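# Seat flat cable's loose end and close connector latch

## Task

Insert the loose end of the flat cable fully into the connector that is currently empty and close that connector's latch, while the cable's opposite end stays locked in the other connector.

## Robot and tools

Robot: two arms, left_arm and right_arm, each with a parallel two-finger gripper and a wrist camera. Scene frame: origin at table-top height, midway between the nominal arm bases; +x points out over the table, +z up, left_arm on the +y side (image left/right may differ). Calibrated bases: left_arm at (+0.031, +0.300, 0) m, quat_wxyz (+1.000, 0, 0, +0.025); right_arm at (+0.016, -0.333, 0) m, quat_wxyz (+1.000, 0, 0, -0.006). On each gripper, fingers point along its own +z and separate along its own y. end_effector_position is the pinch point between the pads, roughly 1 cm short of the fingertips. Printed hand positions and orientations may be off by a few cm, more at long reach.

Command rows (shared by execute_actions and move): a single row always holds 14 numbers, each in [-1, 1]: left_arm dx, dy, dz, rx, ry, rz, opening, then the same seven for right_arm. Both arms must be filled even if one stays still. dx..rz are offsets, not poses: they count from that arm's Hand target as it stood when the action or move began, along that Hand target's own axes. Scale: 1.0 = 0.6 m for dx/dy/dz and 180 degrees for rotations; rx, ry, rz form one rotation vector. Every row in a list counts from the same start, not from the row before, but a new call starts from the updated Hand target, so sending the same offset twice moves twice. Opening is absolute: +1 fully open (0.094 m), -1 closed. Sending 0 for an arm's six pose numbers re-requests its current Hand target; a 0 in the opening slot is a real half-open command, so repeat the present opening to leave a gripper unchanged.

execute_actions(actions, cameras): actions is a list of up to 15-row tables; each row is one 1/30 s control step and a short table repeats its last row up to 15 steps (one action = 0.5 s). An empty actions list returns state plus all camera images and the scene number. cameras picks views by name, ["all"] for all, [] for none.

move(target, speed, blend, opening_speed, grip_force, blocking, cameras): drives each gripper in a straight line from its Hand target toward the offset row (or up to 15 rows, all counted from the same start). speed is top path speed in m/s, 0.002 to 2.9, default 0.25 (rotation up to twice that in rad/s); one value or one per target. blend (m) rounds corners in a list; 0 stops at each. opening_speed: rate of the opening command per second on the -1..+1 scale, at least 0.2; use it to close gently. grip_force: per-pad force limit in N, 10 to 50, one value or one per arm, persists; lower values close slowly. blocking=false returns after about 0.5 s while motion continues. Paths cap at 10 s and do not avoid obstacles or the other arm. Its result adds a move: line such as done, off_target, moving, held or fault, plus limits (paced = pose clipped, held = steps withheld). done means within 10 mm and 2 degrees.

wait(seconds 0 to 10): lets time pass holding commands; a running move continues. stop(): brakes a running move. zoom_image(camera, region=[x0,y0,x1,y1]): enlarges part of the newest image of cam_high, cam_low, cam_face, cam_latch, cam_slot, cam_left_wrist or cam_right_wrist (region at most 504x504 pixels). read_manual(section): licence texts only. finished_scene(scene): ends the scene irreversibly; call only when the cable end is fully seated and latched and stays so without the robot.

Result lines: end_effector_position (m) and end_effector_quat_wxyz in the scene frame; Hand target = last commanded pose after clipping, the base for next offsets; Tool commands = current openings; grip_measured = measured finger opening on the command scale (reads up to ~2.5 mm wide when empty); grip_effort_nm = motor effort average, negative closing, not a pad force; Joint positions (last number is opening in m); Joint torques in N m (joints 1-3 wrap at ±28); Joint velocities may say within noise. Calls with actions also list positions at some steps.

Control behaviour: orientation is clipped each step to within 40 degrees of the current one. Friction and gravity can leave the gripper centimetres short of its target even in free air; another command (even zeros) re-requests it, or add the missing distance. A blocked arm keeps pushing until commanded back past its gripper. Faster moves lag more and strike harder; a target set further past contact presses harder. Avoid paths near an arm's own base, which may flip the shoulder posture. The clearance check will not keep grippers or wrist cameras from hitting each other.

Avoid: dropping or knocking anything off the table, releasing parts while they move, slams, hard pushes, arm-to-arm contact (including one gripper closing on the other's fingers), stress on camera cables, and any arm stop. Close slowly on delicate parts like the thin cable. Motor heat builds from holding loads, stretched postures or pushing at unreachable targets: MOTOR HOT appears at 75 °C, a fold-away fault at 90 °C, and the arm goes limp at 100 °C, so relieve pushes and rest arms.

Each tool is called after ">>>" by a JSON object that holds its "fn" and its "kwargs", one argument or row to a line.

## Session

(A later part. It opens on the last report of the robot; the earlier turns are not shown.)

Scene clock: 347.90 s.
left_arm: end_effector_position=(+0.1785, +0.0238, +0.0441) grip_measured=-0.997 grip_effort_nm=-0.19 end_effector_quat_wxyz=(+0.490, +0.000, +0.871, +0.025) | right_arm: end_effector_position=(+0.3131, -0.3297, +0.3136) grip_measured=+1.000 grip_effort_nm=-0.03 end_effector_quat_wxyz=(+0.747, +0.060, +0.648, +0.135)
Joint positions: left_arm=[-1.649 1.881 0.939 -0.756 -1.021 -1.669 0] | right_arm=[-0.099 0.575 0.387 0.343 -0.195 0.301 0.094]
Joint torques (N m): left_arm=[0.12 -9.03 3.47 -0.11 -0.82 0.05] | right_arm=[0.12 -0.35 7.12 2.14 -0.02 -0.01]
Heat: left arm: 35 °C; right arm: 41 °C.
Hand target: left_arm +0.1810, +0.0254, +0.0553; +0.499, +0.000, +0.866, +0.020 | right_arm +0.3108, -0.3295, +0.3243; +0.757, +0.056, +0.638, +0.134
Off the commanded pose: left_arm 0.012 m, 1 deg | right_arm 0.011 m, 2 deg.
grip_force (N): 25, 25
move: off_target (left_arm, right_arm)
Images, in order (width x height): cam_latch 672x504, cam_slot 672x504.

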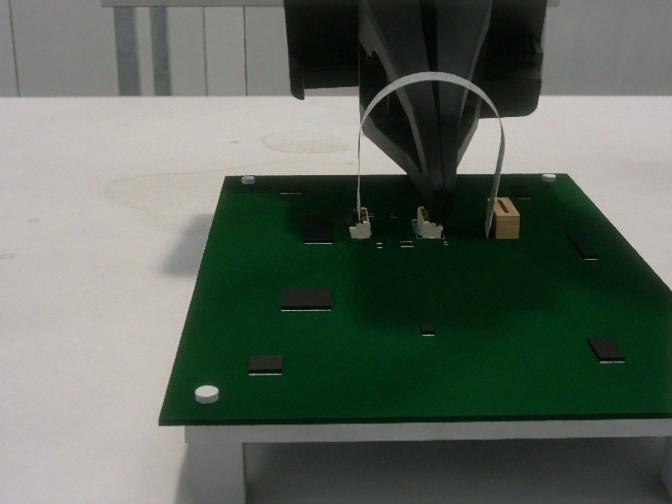

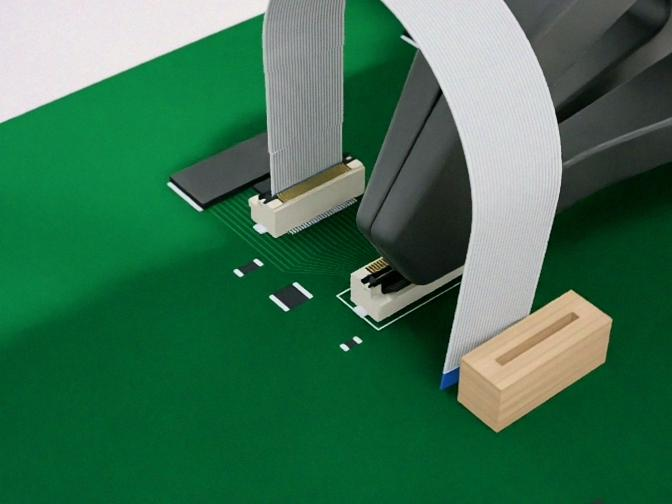

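>>> {"fn": "move", "kwargs": {
  "target": [
    [-0.0173,0,-0.01,0,0,0,-1,0,0,0,0,0,0,1],
    [-0.0173,0,-0.1,0.004,0,-0.0069,-0.5,0,0,0,0,0,0,1]
  ],
  "speed": 0.1,
  "cameras": ["cam_latch","cam_slot"]
}}

>>> {"fn": "zoom_image", "kwargs": {
  "camera": "cam_latch",
  "region": [370, 150, 490, 250]
}}

>>> {"fn": "zoom_image", "kwargs": {
  "camera": "cam_slot",
  "region": [340, 210, 480, 330]
}}

Scene clock: 354.83 s.
left_arm: end_effector_position=(+0.1356, +0.0292, +0.0850) grip_measured=-0.502 grip_effort_nm=0.06 end_effector_quat_wxyz=(+0.497, +0.000, +0.868, +0.024) | right_arm: end_effector_position=(+0.3131, -0.3297, +0.3136) grip_measured=+1.000 grip_effort_nm=-0.03 end_effector_quat_wxyz=(+0.747, +0.060, +0.648, +0.135)
Joint positions: left_arm=[-1.807 1.853 1.067 -1.163 -0.996 -1.963 0.023] | right_arm=[-0.099 0.575 0.387 0.343 -0.195 0.301 0.094]
Joint torques (N m): left_arm=[-0.49 -7.51 6.09 -0.44 -0.63 -0.13] | right_arm=[0.08 -0.35 6.99 2.17 -0.01 0.02]
Heat: left arm: 35 °C; right arm: 42 °C.
Hand target: left_arm +0.1344, +0.0230, +0.0943; +0.499, -0.006, +0.866, +0.009 | right_arm +0.3108, -0.3295, +0.3243; +0.757, +0.056, +0.638, +0.134
Off the commanded pose: left_arm 0.011 m, 2 deg | right_arm 0.011 m, 2 deg.
grip_force (N): 25, 25
move: off_target (left_arm, right_arm); target 2's new opening was sent with left_arm's hand 0.011 m and 2 deg from that target
Images, in order (width x height): cam_latch 672x504, cam_slot 672x504.

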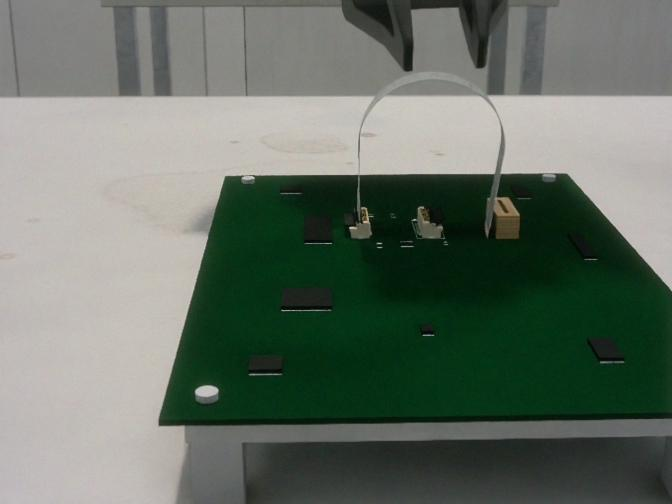

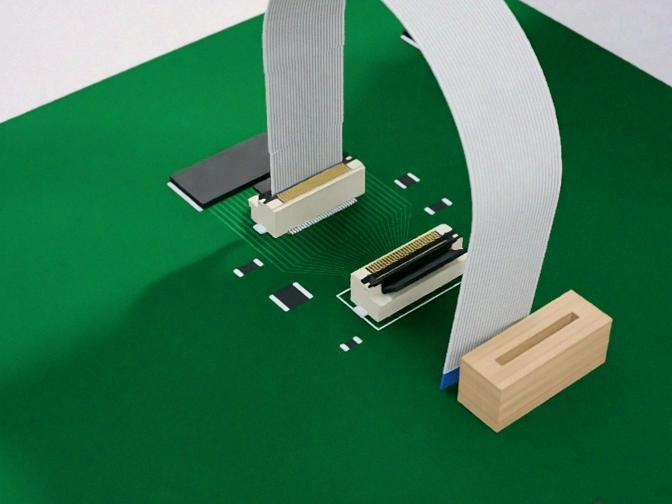

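Scaled by 4.200.

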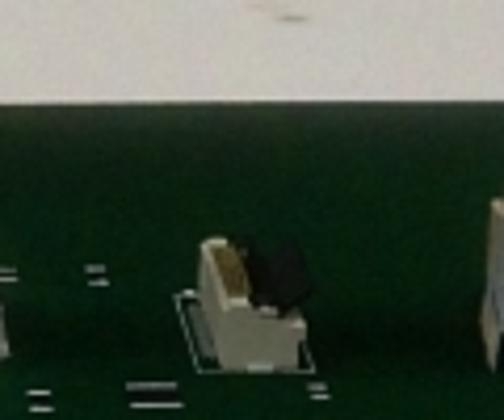

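Scaled by 3.600.

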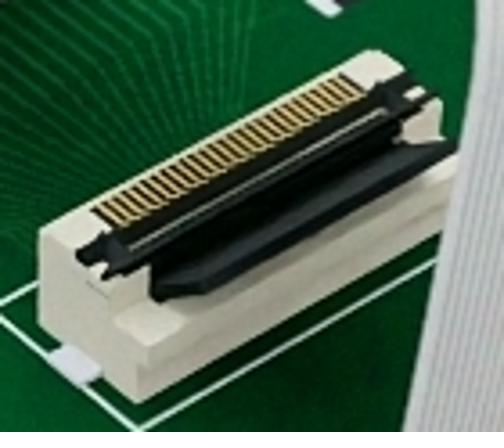

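>>> {"fn": "move", "kwargs": {
  "target": [
    [0.042,0.0313,0.025,0,0,0,-0.5,0,0,0,0,0,0,1],
    [0.0048,0.0295,0.1005,0,0,0,-0.5,0,0,0,0,0,0,1]
  ],
  "speed": 0.12,
  "cameras": ["cam_latch","cam_slot","cam_face"]
}}

Scene clock: 361.70 s.
left_arm: end_effector_position=(+0.1805, +0.0414, +0.0513) grip_measured=-0.502 grip_effort_nm=0.06 end_effector_quat_wxyz=(+0.488, -0.001, +0.873, +0.020) | right_arm: end_effector_position=(+0.3131, -0.3297, +0.3136) grip_measured=+1.000 grip_effort_nm=-0.03 end_effector_quat_wxyz=(+0.747, +0.060, +0.648, +0.135)
Joint positions: left_arm=[-1.642 1.792 0.861 -0.74 -1.017 -1.651 0.023] | right_arm=[-0.099 0.575 0.387 0.343 -0.195 0.301 0.094]
Joint torques (N m): left_arm=[0.55 -8.46 3.19 0.1 -0.88 0.05] | right_arm=[0.09 -0.36 7.12 2.16 0.02 -0.01]
Heat: left arm: 35 °C; right arm: 42 °C.
Hand target: left_arm +0.1847, +0.0420, +0.0618; +0.499, -0.006, +0.866, +0.009 | right_arm +0.3108, -0.3295, +0.3243; +0.757, +0.056, +0.638, +0.134
Off the commanded pose: left_arm 0.011 m, 2 deg | right_arm 0.011 m, 2 deg.
grip_force (N): 25, 25
move: off_target (left_arm, right_arm)
Images, in order (width x height): cam_face 672x504, cam_latch 672x504, cam_slot 672x504.

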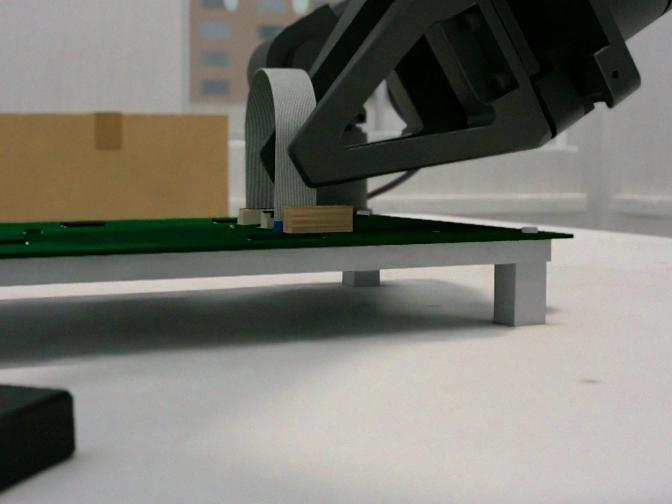

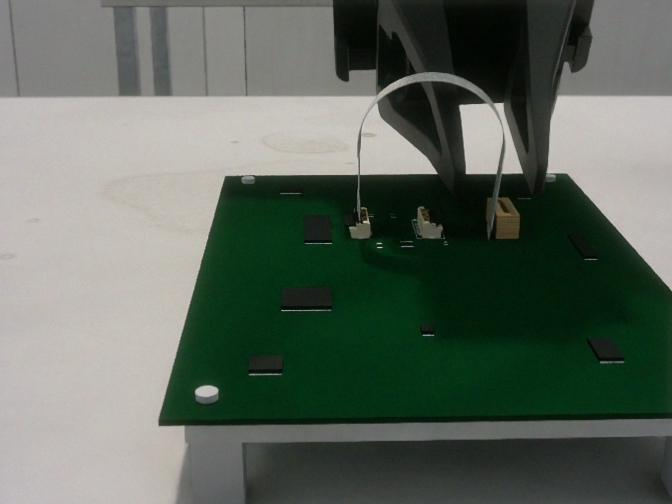

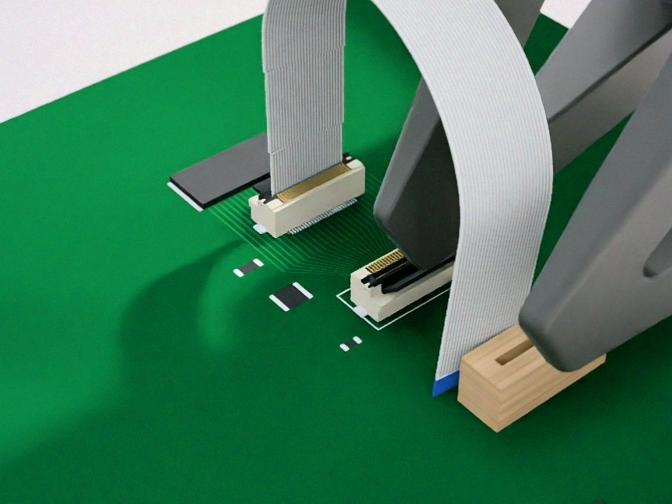

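>>> {"fn": "move", "kwargs": {
  "target": [
    [0,0,0,0,0,0,-0.5,0,0,0,0,0,0,1],
    [0,0,0,0,0,0,-1,0,0,0,0,0,0,1],
    [-0.026,0,-0.015,0,0,0,-1,0,0,0,0,0,0,1]
  ],
  "speed": 0.06,
  "cameras": ["cam_latch","cam_slot","cam_face"]
}}

Scene clock: 367.80 s.
left_arm: end_effector_position=(+0.1806, +0.0476, +0.0635) grip_measured=-0.995 grip_effort_nm=-0.32 end_effector_quat_wxyz=(+0.488, +0.003, +0.872, +0.024) | right_arm: end_effector_position=(+0.3131, -0.3297, +0.3136) grip_measured=+1.000 grip_effort_nm=-0.03 end_effector_quat_wxyz=(+0.747, +0.060, +0.648, +0.135)
Joint positions: left_arm=[-1.642 1.743 0.861 -0.796 -1.017 -1.644 0] | right_arm=[-0.099 0.575 0.387 0.343 -0.195 0.301 0.094]
Joint torques (N m): left_arm=[0.62 -8.02 6.11 -0.08 -0.88 0.04] | right_arm=[-0.03 -0.4 6.97 2.19 -0.02 0.03]
Heat: left arm: 35 °C; right arm: 42 °C.
Hand target: left_arm +0.1847, +0.0418, +0.0798; +0.499, -0.006, +0.866, +0.009 | right_arm +0.3108, -0.3295, +0.3243; +0.757, +0.056, +0.638, +0.134
Off the commanded pose: left_arm 0.018 m, 3 deg | right_arm 0.011 m, 2 deg.
grip_force (N): 25, 25
move: off_target (left_arm, right_arm); target 2's new opening was sent with left_arm's hand 0.011 m and 2 deg from that target
Images, in order (width x height): cam_face 672x504, cam_latch 672x504, cam_slot 672x504.

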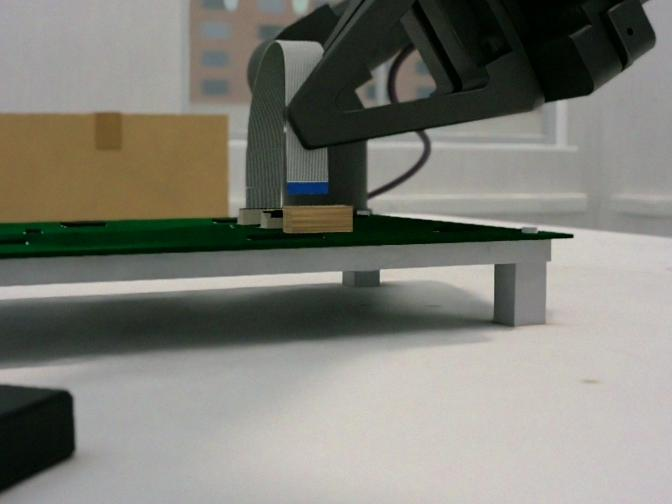

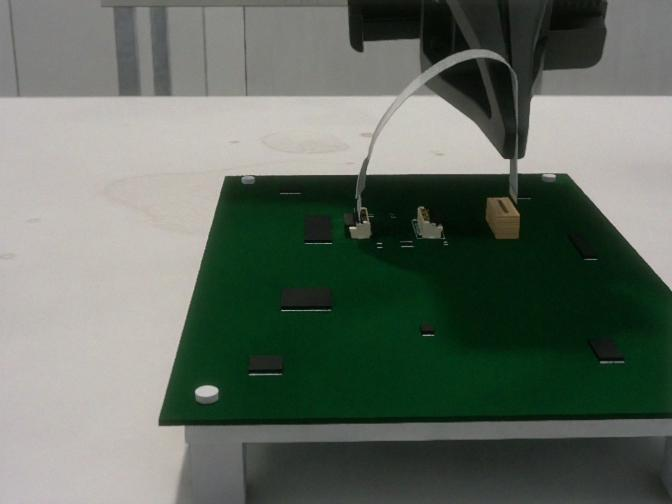

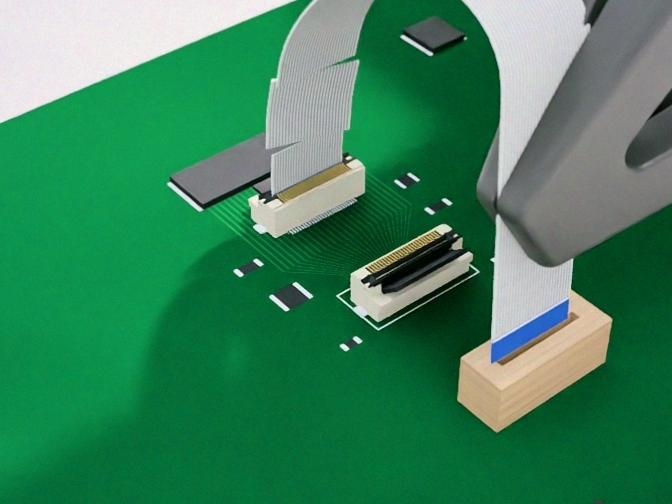

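>>> {"fn": "move", "kwargs": {
  "target": [
    [-0.0072,0,-0.0042,0,0,0,-1,0,0,0,0,0,0,1],
    [0.0087,-0.0413,0.004,0,0,0,-1,0,0,0,0,0,0,1]
  ],
  "speed": 0.08,
  "blend": [0.004,0],
  "cameras": ["cam_latch","cam_slot"]
}}

>>> {"fn": "zoom_image", "kwargs": {
  "camera": "cam_latch",
  "region": [370, 150, 490, 250]
}}

>>> {"fn": "zoom_image", "kwargs": {
  "camera": "cam_slot",
  "region": [290, 140, 510, 340]
}}

Scene clock: 373.40 s.
left_arm: end_effector_position=(+0.1801, +0.0235, +0.0686) grip_measured=-0.995 grip_effort_nm=-0.32 end_effector_quat_wxyz=(+0.488, -0.004, +0.873, +0.011) | right_arm: end_effector_position=(+0.3131, -0.3297, +0.3136) grip_measured=+1.000 grip_effort_nm=-0.03 end_effector_quat_wxyz=(+0.747, +0.060, +0.648, +0.135)
Joint positions: left_arm=[-1.642 1.794 0.951 -0.805 -1.017 -1.643 0] | right_arm=[-0.099 0.575 0.387 0.343 -0.195 0.301 0.094]
Joint torques (N m): left_arm=[0.68 -5.26 6.49 0.08 -0.89 0.06] | right_arm=[-0.03 -0.5 7.1 2.16 0 0]
Heat: left arm: 35 °C; right arm: 42 °C.
Hand target: left_arm +0.1847, +0.0172, +0.0738; +0.499, -0.006, +0.866, +0.009 | right_arm +0.3108, -0.3295, +0.3243; +0.757, +0.056, +0.638, +0.134
Off the commanded pose: left_arm 0.009 m, 2 deg | right_arm 0.011 m, 2 deg.
grip_force (N): 25, 25
move: off_target (right_arm); blend cut to 0.0027 m at target 1
Images, in order (width x height): cam_latch 672x504, cam_slot 672x504.

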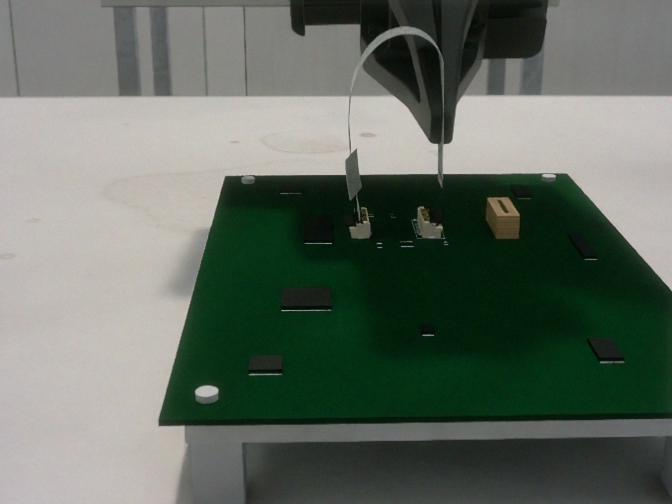

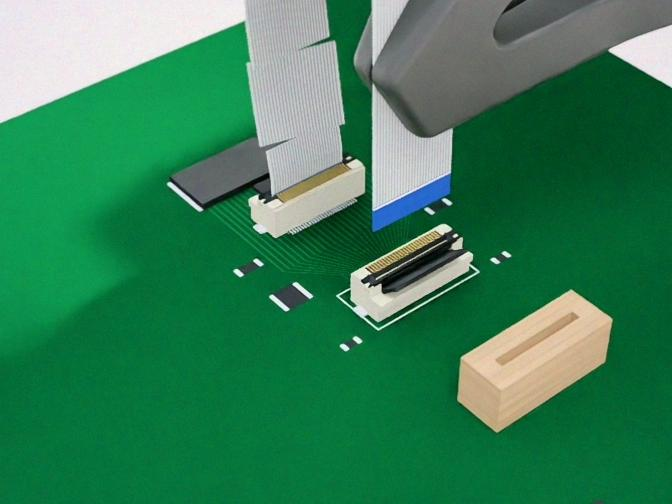

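Scaled by 4.200.

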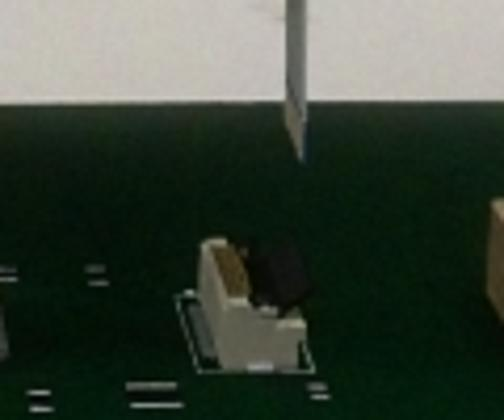

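Scaled by 2.291.

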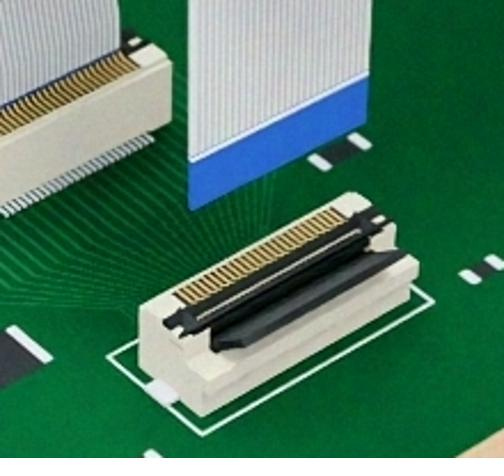

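>>> {"fn": "move", "kwargs": {
  "target": [0.0200,0.0001,-0.0028,0,0,0,-1,0,0,0,0,0,0,1],
  "speed": 0.05,
  "cameras": ["cam_latch","cam_slot"]
}}

>>> {"fn": "zoom_image", "kwargs": {
  "camera": "cam_latch",
  "region": [370, 150, 490, 250]
}}

>>> {"fn": "zoom_image", "kwargs": {
  "camera": "cam_slot",
  "region": [290, 140, 510, 340]
}}

Scene clock: 380.67 s.
left_arm: end_effector_position=(+0.1770, +0.0235, +0.0607) grip_measured=-0.995 grip_effort_nm=-0.32 end_effector_quat_wxyz=(+0.488, -0.006, +0.872, +0.014) | right_arm: end_effector_position=(+0.3131, -0.3297, +0.3136) grip_measured=+1.000 grip_effort_nm=-0.03 end_effector_quat_wxyz=(+0.747, +0.060, +0.648, +0.135)
Joint positions: left_arm=[-1.653 1.825 0.951 -0.805 -1.017 -1.677 0] | right_arm=[-0.099 0.575 0.387 0.343 -0.195 0.301 0.094]
Joint torques (N m): left_arm=[-0.76 -5.24 5.98 -0.01 -0.85 -0.18] | right_arm=[0.14 -0.35 6.9 2.15 0 0]
Heat: left arm: 34 °C; right arm: 42 °C.
Hand target: left_arm +0.1773, +0.0172, +0.0643; +0.499, -0.006, +0.866, +0.009 | right_arm +0.3108, -0.3295, +0.3243; +0.757, +0.056, +0.638, +0.134
Off the commanded pose: left_arm 0.007 m, 2 deg | right_arm 0.011 m, 2 deg.
grip_force (N): 25, 25
move: off_target (right_arm)
Images, in order (width x height): cam_latch 672x504, cam_slot 672x504.

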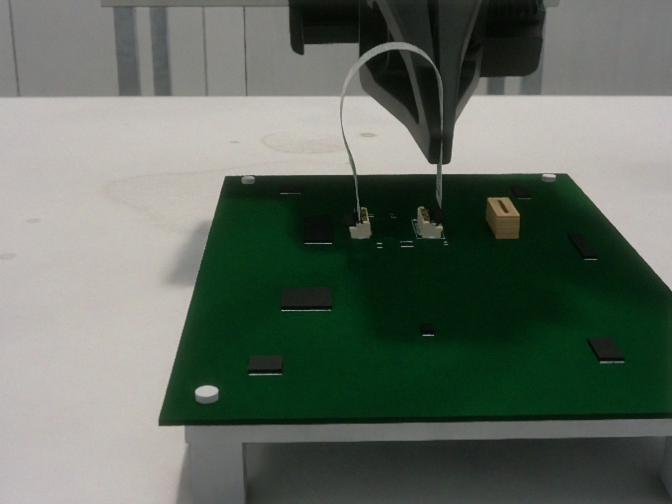

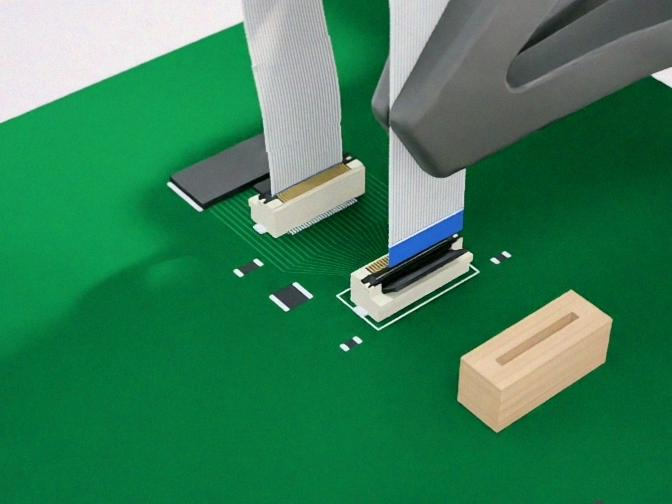

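Scaled by 4.200.

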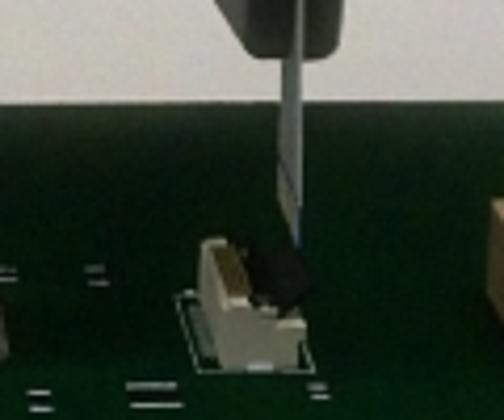

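Scaled by 2.291.

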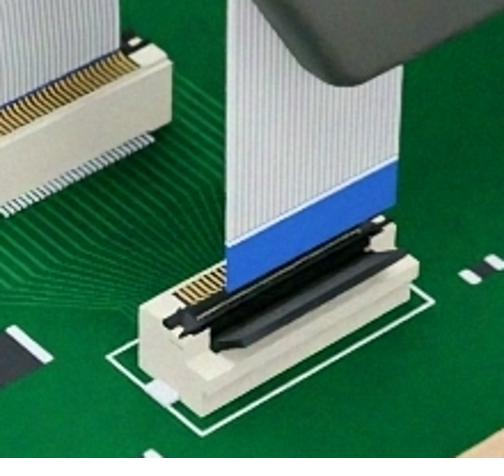

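>>> {"fn": "move", "kwargs": {
  "target": [0,-0.0085,0,0.0051,0.0002,-0.0088,-1,0,0,0,0,0,0,1],
  "speed": 0.04
}}

Scene clock: 384.93 s.
left_arm: end_effector_position=(+0.1769, +0.0203, +0.0604) grip_measured=-0.995 grip_effort_nm=-0.32 end_effector_quat_wxyz=(+0.488, -0.011, +0.873, +0.005) | right_arm: end_effector_position=(+0.3131, -0.3297, +0.3136) grip_measured=+1.000 grip_effort_nm=-0.03 end_effector_quat_wxyz=(+0.747, +0.060, +0.648, +0.135)
Joint positions: left_arm=[-1.653 1.825 0.951 -0.786 -1.017 -1.679 0] | right_arm=[-0.099 0.575 0.387 0.343 -0.195 0.301 0.094]
Joint torques (N m): left_arm=[-0.66 -5.33 6.09 0.13 -0.86 -0.12] | right_arm=[0.05 -0.36 7.01 2.19 -0.01 -0.01]
Heat: left arm: 34 °C; right arm: 42 °C.
Hand target: left_arm +0.1774, +0.0121, +0.0642; +0.499, -0.014, +0.866, -0.005 | right_arm +0.3108, -0.3295, +0.3243; +0.757, +0.056, +0.638, +0.134
Off the commanded pose: left_arm 0.009 m, 2 deg | right_arm 0.011 m, 2 deg.
grip_force (N): 25, 25
move: off_target (right_arm)

>>> {"fn": "move", "kwargs": {
  "target": [0.0042,0.0011,0.0027,-0.0019,-0.0001,0.0033,-1,0,0,0,0,0,0,1],
  "speed": 0.03,
  "cameras": ["cam_latch","cam_slot"]
}}

>>> {"fn": "zoom_image", "kwargs": {
  "camera": "cam_latch",
  "region": [370, 150, 490, 250]
}}

>>> {"fn": "zoom_image", "kwargs": {
  "camera": "cam_slot",
  "region": [340, 210, 480, 330]
}}

Scene clock: 389.07 s.
left_arm: end_effector_position=(+0.1769, +0.0207, +0.0577) grip_measured=-0.995 grip_effort_nm=-0.32 end_effector_quat_wxyz=(+0.488, -0.009, +0.873, +0.009) | right_arm: end_effector_position=(+0.3131, -0.3297, +0.3136) grip_measured=+1.000 grip_effort_nm=-0.03 end_effector_quat_wxyz=(+0.747, +0.060, +0.648, +0.135)
Joint positions: left_arm=[-1.653 1.836 0.951 -0.785 -1.017 -1.679 0] | right_arm=[-0.099 0.575 0.387 0.343 -0.195 0.301 0.094]
Joint torques (N m): left_arm=[-0.58 -5.35 6.08 0.1 -0.85 -0.09] | right_arm=[-0.06 -0.36 7.01 2.17 0 -0.01]
Heat: left arm: 34 °C; right arm: 42 °C.
Hand target: left_arm +0.1775, +0.0127, +0.0612; +0.499, -0.011, +0.866, +0.001 | right_arm +0.3108, -0.3295, +0.3243; +0.757, +0.056, +0.638, +0.134
Off the commanded pose: left_arm 0.009 m, 2 deg | right_arm 0.011 m, 2 deg.
grip_force (N): 25, 25
move: off_target (right_arm)
Images, in order (width x height): cam_latch 672x504, cam_slot 672x504.

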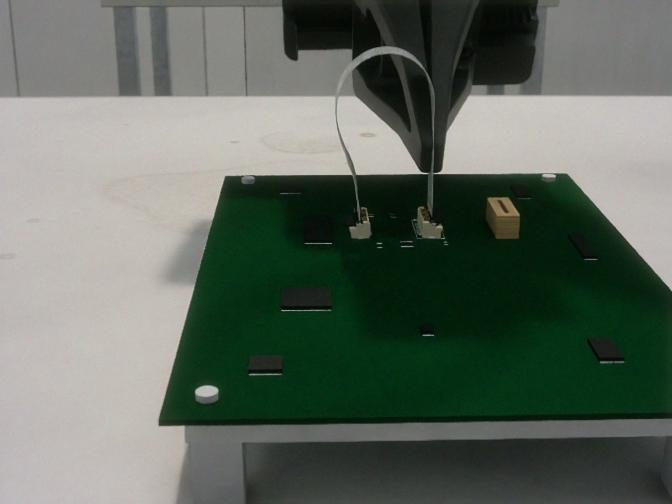

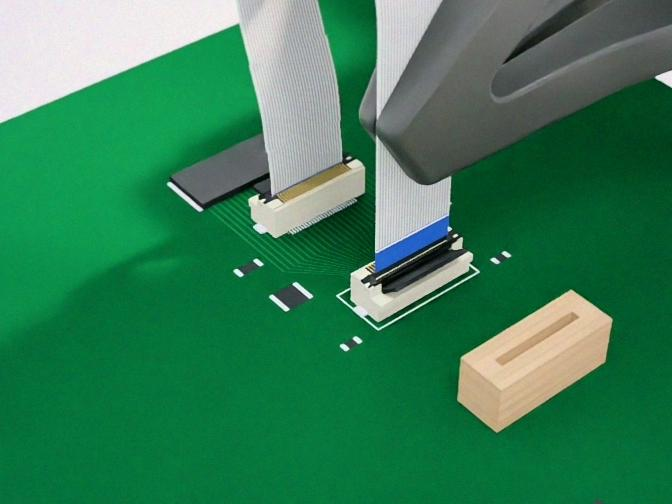

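Scaled by 4.200.

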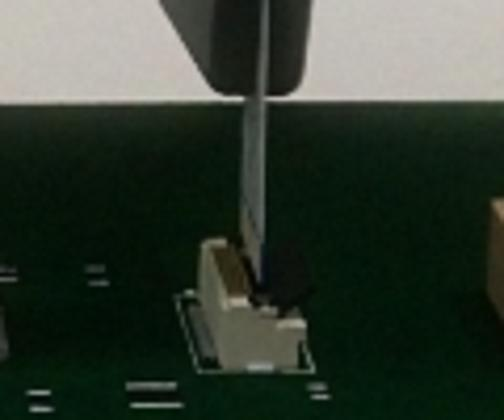

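Scaled by 3.600.

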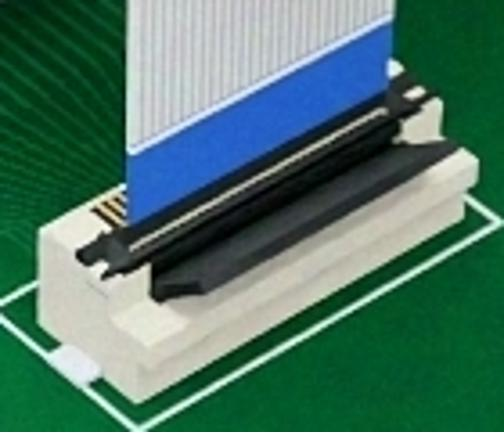

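>>> {"fn": "move", "kwargs": {
  "target": [0.0043,-0.0024,0.0024,0.0002,0,-0.0004,-1,0,0,0,0,0,0,1],
  "speed": 0.03,
  "cameras": ["cam_latch","cam_slot"]
}}

>>> {"fn": "zoom_image", "kwargs": {
  "camera": "cam_slot",
  "region": [340, 210, 480, 330]
}}

Scene clock: 392.90 s.
left_arm: end_effector_position=(+0.1775, +0.0195, +0.0568) grip_measured=-0.995 grip_effort_nm=-0.32 end_effector_quat_wxyz=(+0.491, -0.009, +0.871, +0.008) | right_arm: end_effector_position=(+0.3131, -0.3297, +0.3136) grip_measured=+1.000 grip_effort_nm=-0.03 end_effector_quat_wxyz=(+0.747, +0.060, +0.648, +0.135)
Joint positions: left_arm=[-1.653 1.843 0.951 -0.776 -1.025 -1.679 0] | right_arm=[-0.099 0.575 0.387 0.343 -0.195 0.301 0.094]
Joint torques (N m): left_arm=[-0.64 -5.08 6.15 0.11 -0.78 -0.11] | right_arm=[0.01 -0.38 7.04 2.16 0 0.02]
Heat: left arm: 33 °C; right arm: 42 °C.
Hand target: left_arm +0.1775, +0.0112, +0.0582; +0.499, -0.012, +0.866, +0.000 | right_arm +0.3108, -0.3295, +0.3243; +0.757, +0.056, +0.638, +0.134
Off the commanded pose: left_arm 0.008 m, 1 deg | right_arm 0.011 m, 2 deg.
grip_force (N): 25, 25
move: off_target (right_arm)
Images, in order (width x height): cam_latch 672x504, cam_slot 672x504.

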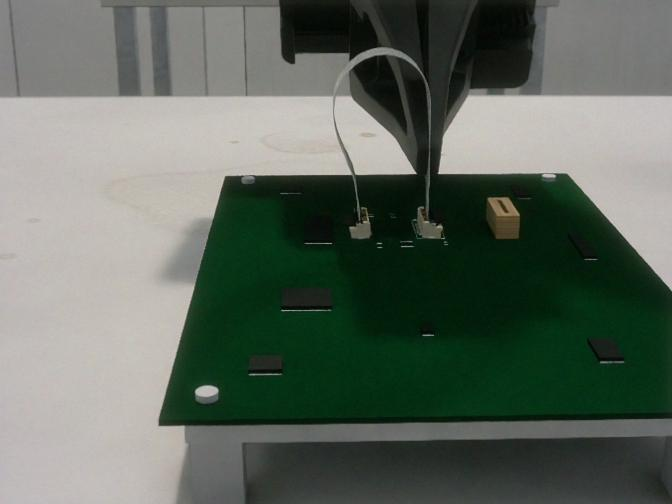

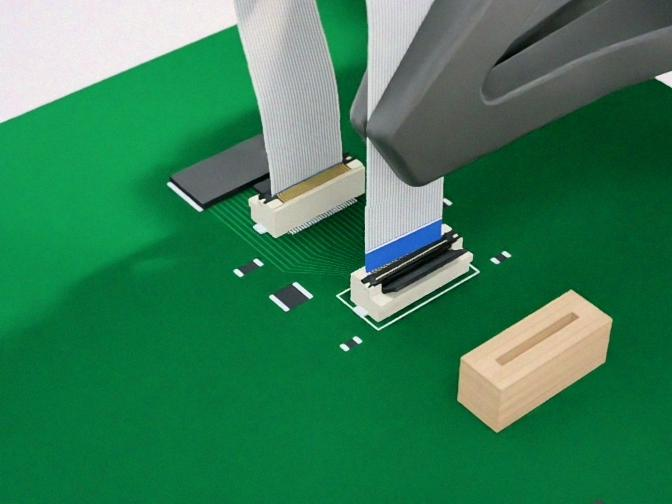

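Scaled by 3.600.

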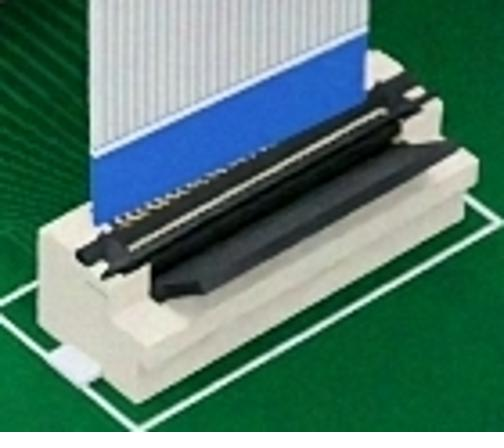

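>>> {"fn": "move", "kwargs": {
  "target": [-0.002,0.0053,-0.0030,-0.0032,-0.0001,0.0055,-1,0,0,0,0,0,0,1],
  "speed": 0.03,
  "cameras": ["cam_latch","cam_slot"]
}}

>>> {"fn": "zoom_image", "kwargs": {
  "camera": "cam_slot",
  "region": [340, 210, 480, 330]
}}

Scene clock: 398.37 s.
left_arm: end_effector_position=(+0.1775, +0.0201, +0.0576) grip_measured=-0.995 grip_effort_nm=-0.32 end_effector_quat_wxyz=(+0.492, -0.009, +0.871, +0.010) | right_arm: end_effector_position=(+0.3131, -0.3297, +0.3136) grip_measured=+1.000 grip_effort_nm=-0.03 end_effector_quat_wxyz=(+0.747, +0.060, +0.648, +0.135)
Joint positions: left_arm=[-1.653 1.843 0.955 -0.786 -1.025 -1.682 0] | right_arm=[-0.099 0.575 0.387 0.343 -0.195 0.301 0.094]
Joint torques (N m): left_arm=[-0.96 -5.26 6.17 -0.07 -0.76 -0.12] | right_arm=[0.1 -0.44 6.98 2.15 0.01 -0.03]
Heat: left arm: 33 °C; right arm: 42 °C.
Hand target: left_arm +0.1764, +0.0144, +0.0601; +0.499, -0.007, +0.866, +0.009 | right_arm +0.3108, -0.3295, +0.3243; +0.757, +0.056, +0.638, +0.134
Off the commanded pose: left_arm 0.006 m, 1 deg | right_arm 0.011 m, 2 deg.
grip_force (N): 25, 25
move: off_target (right_arm)
Images, in order (width x height): cam_latch 672x504, cam_slot 672x504.

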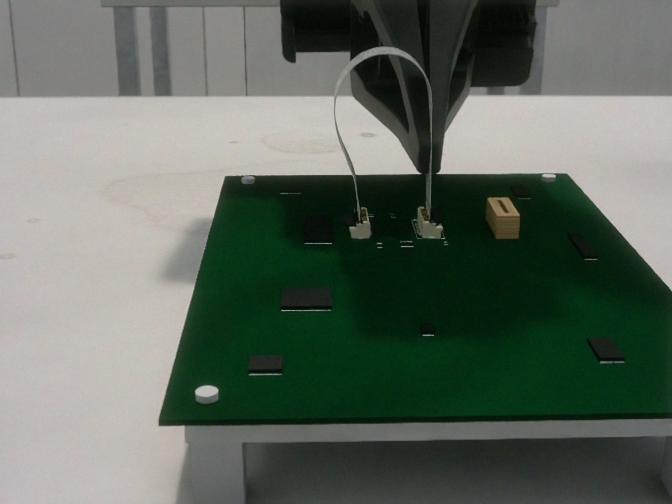

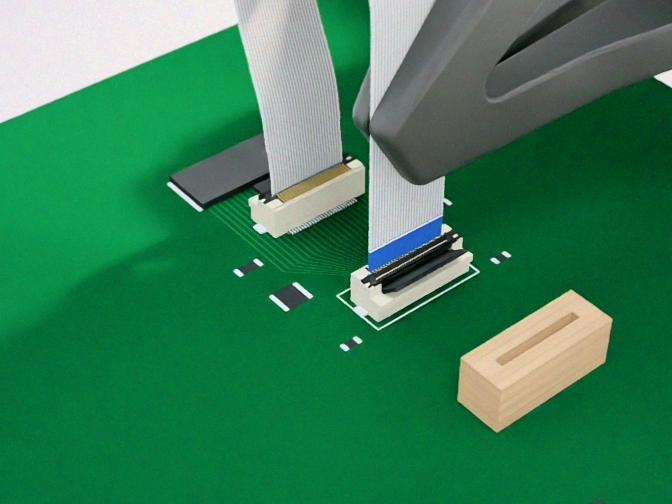

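Scaled by 3.600.

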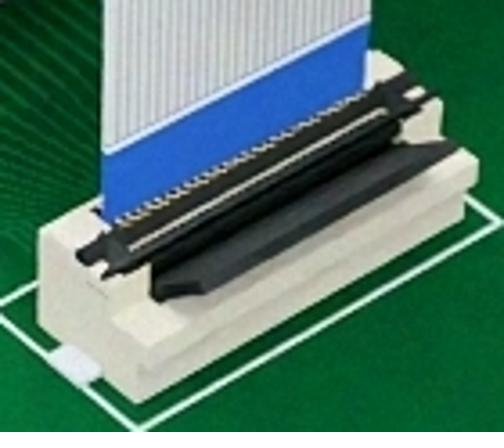

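>>> {"fn": "move", "kwargs": {
  "target": [0.0005,0.0016,-0.0008,-0.0009,0,0.0016,-1,0,0,0,0,0,0,1],
  "speed": 0.03,
  "cameras": ["cam_latch","cam_slot"]
}}

>>> {"fn": "zoom_image", "kwargs": {
  "camera": "cam_latch",
  "region": [370, 150, 490, 250]
}}

>>> {"fn": "zoom_image", "kwargs": {
  "camera": "cam_slot",
  "region": [340, 210, 480, 330]
}}

Scene clock: 402.87 s.
left_arm: end_effector_position=(+0.1764, +0.0210, +0.0577) grip_measured=-0.995 grip_effort_nm=-0.32 end_effector_quat_wxyz=(+0.492, -0.006, +0.871, +0.012) | right_arm: end_effector_position=(+0.3131, -0.3297, +0.3136) grip_measured=+1.000 grip_effort_nm=-0.03 end_effector_quat_wxyz=(+0.747, +0.060, +0.648, +0.135)
Joint positions: left_arm=[-1.658 1.843 0.955 -0.795 -1.025 -1.685 0] | right_arm=[-0.099 0.575 0.387 0.343 -0.195 0.301 0.094]
Joint torques (N m): left_arm=[-0.76 -5.19 6.28 -0.06 -0.75 -0.13] | right_arm=[0.02 -0.44 6.93 2.15 -0.01 0.03]
Heat: left arm: 33 °C; right arm: 42 °C.
Hand target: left_arm +0.1758, +0.0153, +0.0601; +0.499, -0.005, +0.866, +0.011 | right_arm +0.3108, -0.3295, +0.3243; +0.757, +0.056, +0.638, +0.134
Off the commanded pose: left_arm 0.006 m, 1 deg | right_arm 0.011 m, 2 deg.
grip_force (N): 25, 25
move: off_target (right_arm)
Images, in order (width x height): cam_latch 672x504, cam_slot 672x504.

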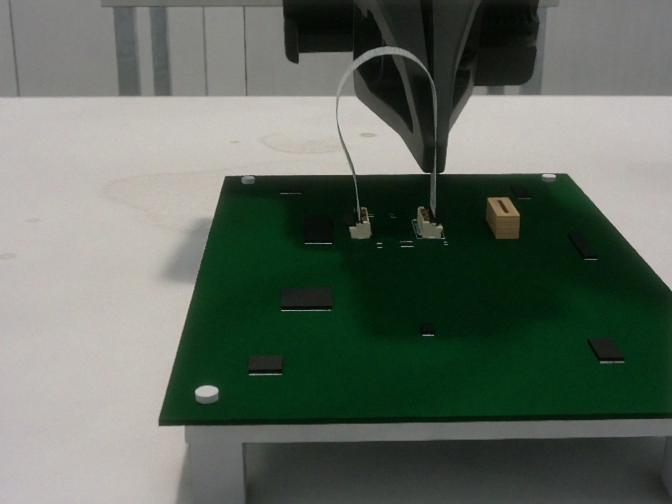

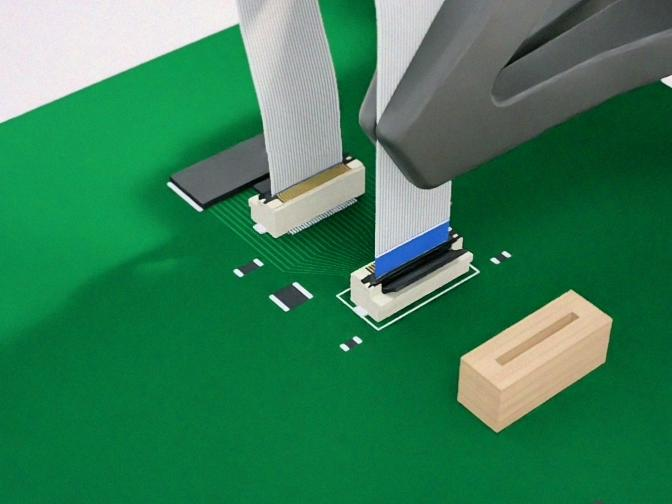

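Scaled by 4.200.

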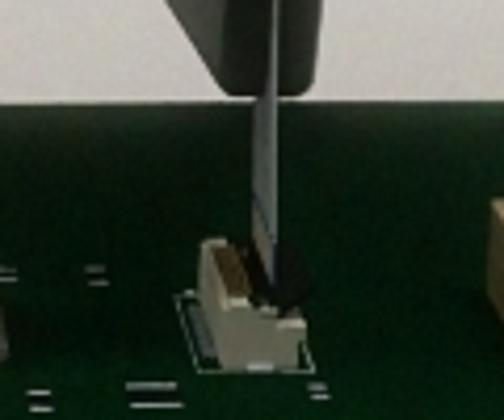

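Scaled by 3.600.

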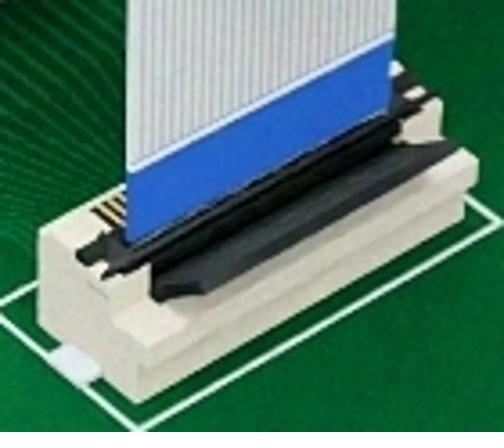

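>>> {"fn": "move", "kwargs": {
  "target": [0.0043,-0.0030,0.0024,0.0006,0,-0.0011,-1,0,0,0,0,0,0,1],
  "speed": 0.03,
  "cameras": ["cam_latch","cam_slot"]
}}

>>> {"fn": "zoom_image", "kwargs": {
  "camera": "cam_latch",
  "region": [370, 150, 490, 250]
}}

>>> {"fn": "zoom_image", "kwargs": {
  "camera": "cam_slot",
  "region": [340, 210, 480, 330]
}}

Scene clock: 409.30 s.
left_arm: end_effector_position=(+0.1764, +0.0208, +0.0555) grip_measured=-0.995 grip_effort_nm=-0.32 end_effector_quat_wxyz=(+0.492, -0.005, +0.870, +0.015) | right_arm: end_effector_position=(+0.3131, -0.3297, +0.3136) grip_measured=+1.000 grip_effort_nm=-0.03 end_effector_quat_wxyz=(+0.747, +0.060, +0.648, +0.135)
Joint positions: left_arm=[-1.658 1.854 0.958 -0.795 -1.025 -1.687 0] | right_arm=[-0.099 0.575 0.387 0.343 -0.195 0.301 0.094]
Joint torques (N m): left_arm=[-0.75 -5.26 6 0.03 -0.75 -0.14] | right_arm=[0.03 -0.4 7.01 2.18 -0.01 -0.01]
Heat: left arm: 33 °C; right arm: 42 °C.
Hand target: left_arm +0.1758, +0.0135, +0.0572; +0.499, -0.006, +0.866, +0.009 | right_arm +0.3108, -0.3295, +0.3243; +0.757, +0.056, +0.638, +0.134
Off the commanded pose: left_arm 0.007 m, 1 deg | right_arm 0.011 m, 2 deg.
grip_force (N): 25, 25
move: off_target (right_arm)
Images, in order (width x height): cam_latch 672x504, cam_slot 672x504.

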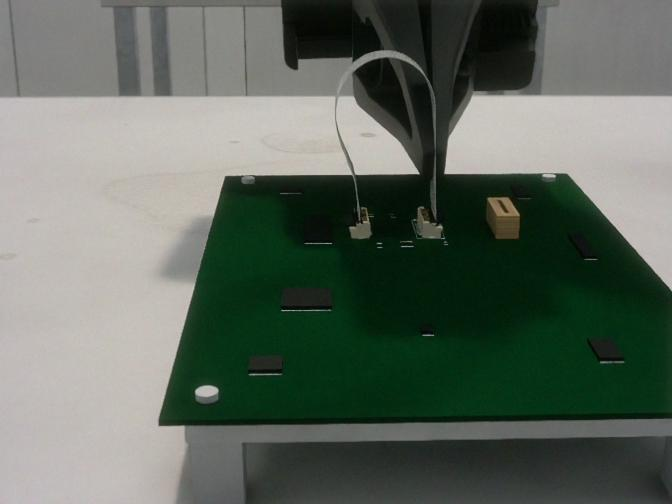

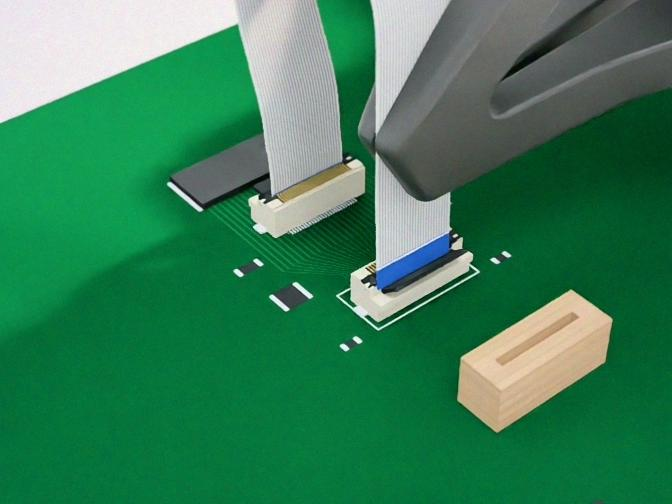

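Scaled by 4.200.

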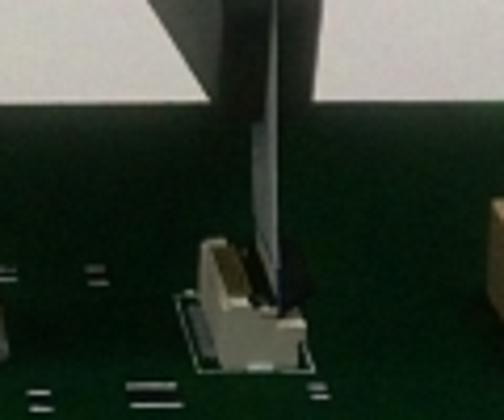

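Scaled by 3.600.

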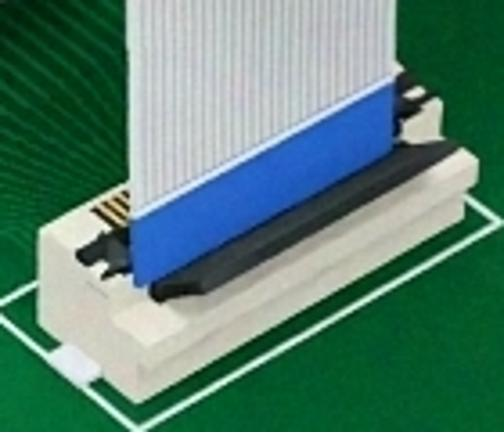

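>>> {"fn": "move", "kwargs": {
  "target": [-0.0144,0,-0.0083,0,0,0,-1,0,0,0,0,0,0,1],
  "speed": 0.03,
  "cameras": ["cam_latch","cam_slot"]
}}

>>> {"fn": "zoom_image", "kwargs": {
  "camera": "cam_latch",
  "region": [370, 150, 490, 250]
}}

>>> {"fn": "zoom_image", "kwargs": {
  "camera": "cam_slot",
  "region": [340, 210, 480, 330]
}}

Scene clock: 416.23 s.
left_arm: end_effector_position=(+0.1764, +0.0201, +0.0590) grip_measured=-0.995 grip_effort_nm=-0.32 end_effector_quat_wxyz=(+0.492, -0.002, +0.870, +0.020) | right_arm: end_effector_position=(+0.3131, -0.3297, +0.3136) grip_measured=+1.000 grip_effort_nm=-0.03 end_effector_quat_wxyz=(+0.747, +0.060, +0.648, +0.135)
Joint positions: left_arm=[-1.658 1.854 0.974 -0.822 -1.025 -1.687 0] | right_arm=[-0.099 0.575 0.387 0.343 -0.195 0.301 0.094]
Joint torques (N m): left_arm=[-0.69 -6.91 6.17 -0.08 -0.75 -0.11] | right_arm=[0.14 -0.21 6.93 2.17 -0.01 -0.03]
Heat: left arm: 33 °C; right arm: 42 °C.
Hand target: left_arm +0.1758, +0.0134, +0.0672; +0.499, -0.006, +0.866, +0.009 | right_arm +0.3108, -0.3295, +0.3243; +0.757, +0.056, +0.638, +0.134
Off the commanded pose: left_arm 0.011 m, 2 deg | right_arm 0.011 m, 2 deg.
grip_force (N): 25, 25
move: off_target (left_arm, right_arm)
Images, in order (width x height): cam_latch 672x504, cam_slot 672x504.

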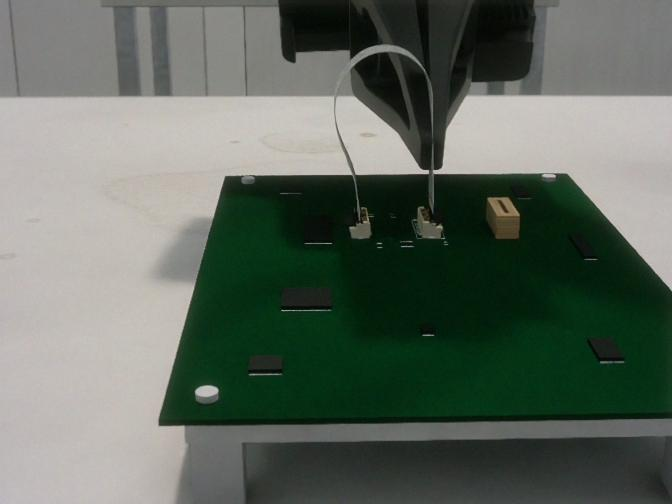

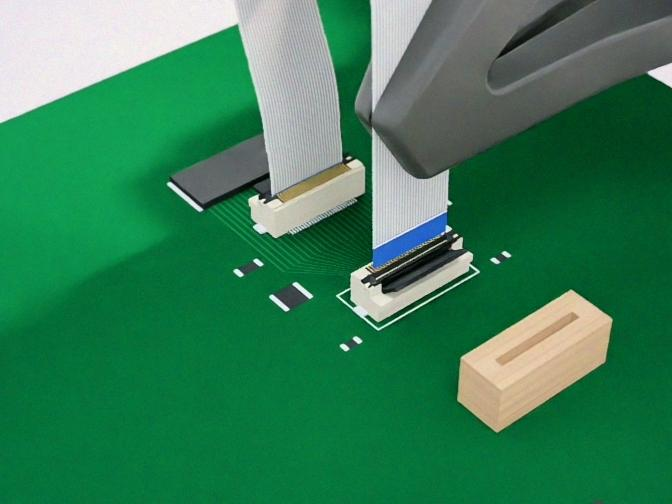

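Scaled by 4.200.

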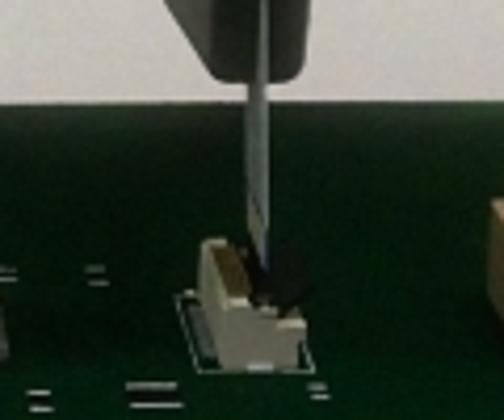

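Scaled by 3.600.

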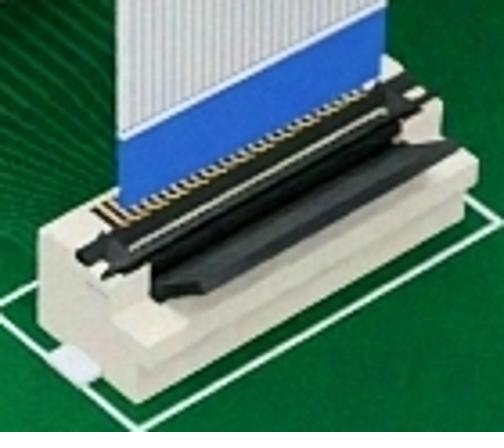

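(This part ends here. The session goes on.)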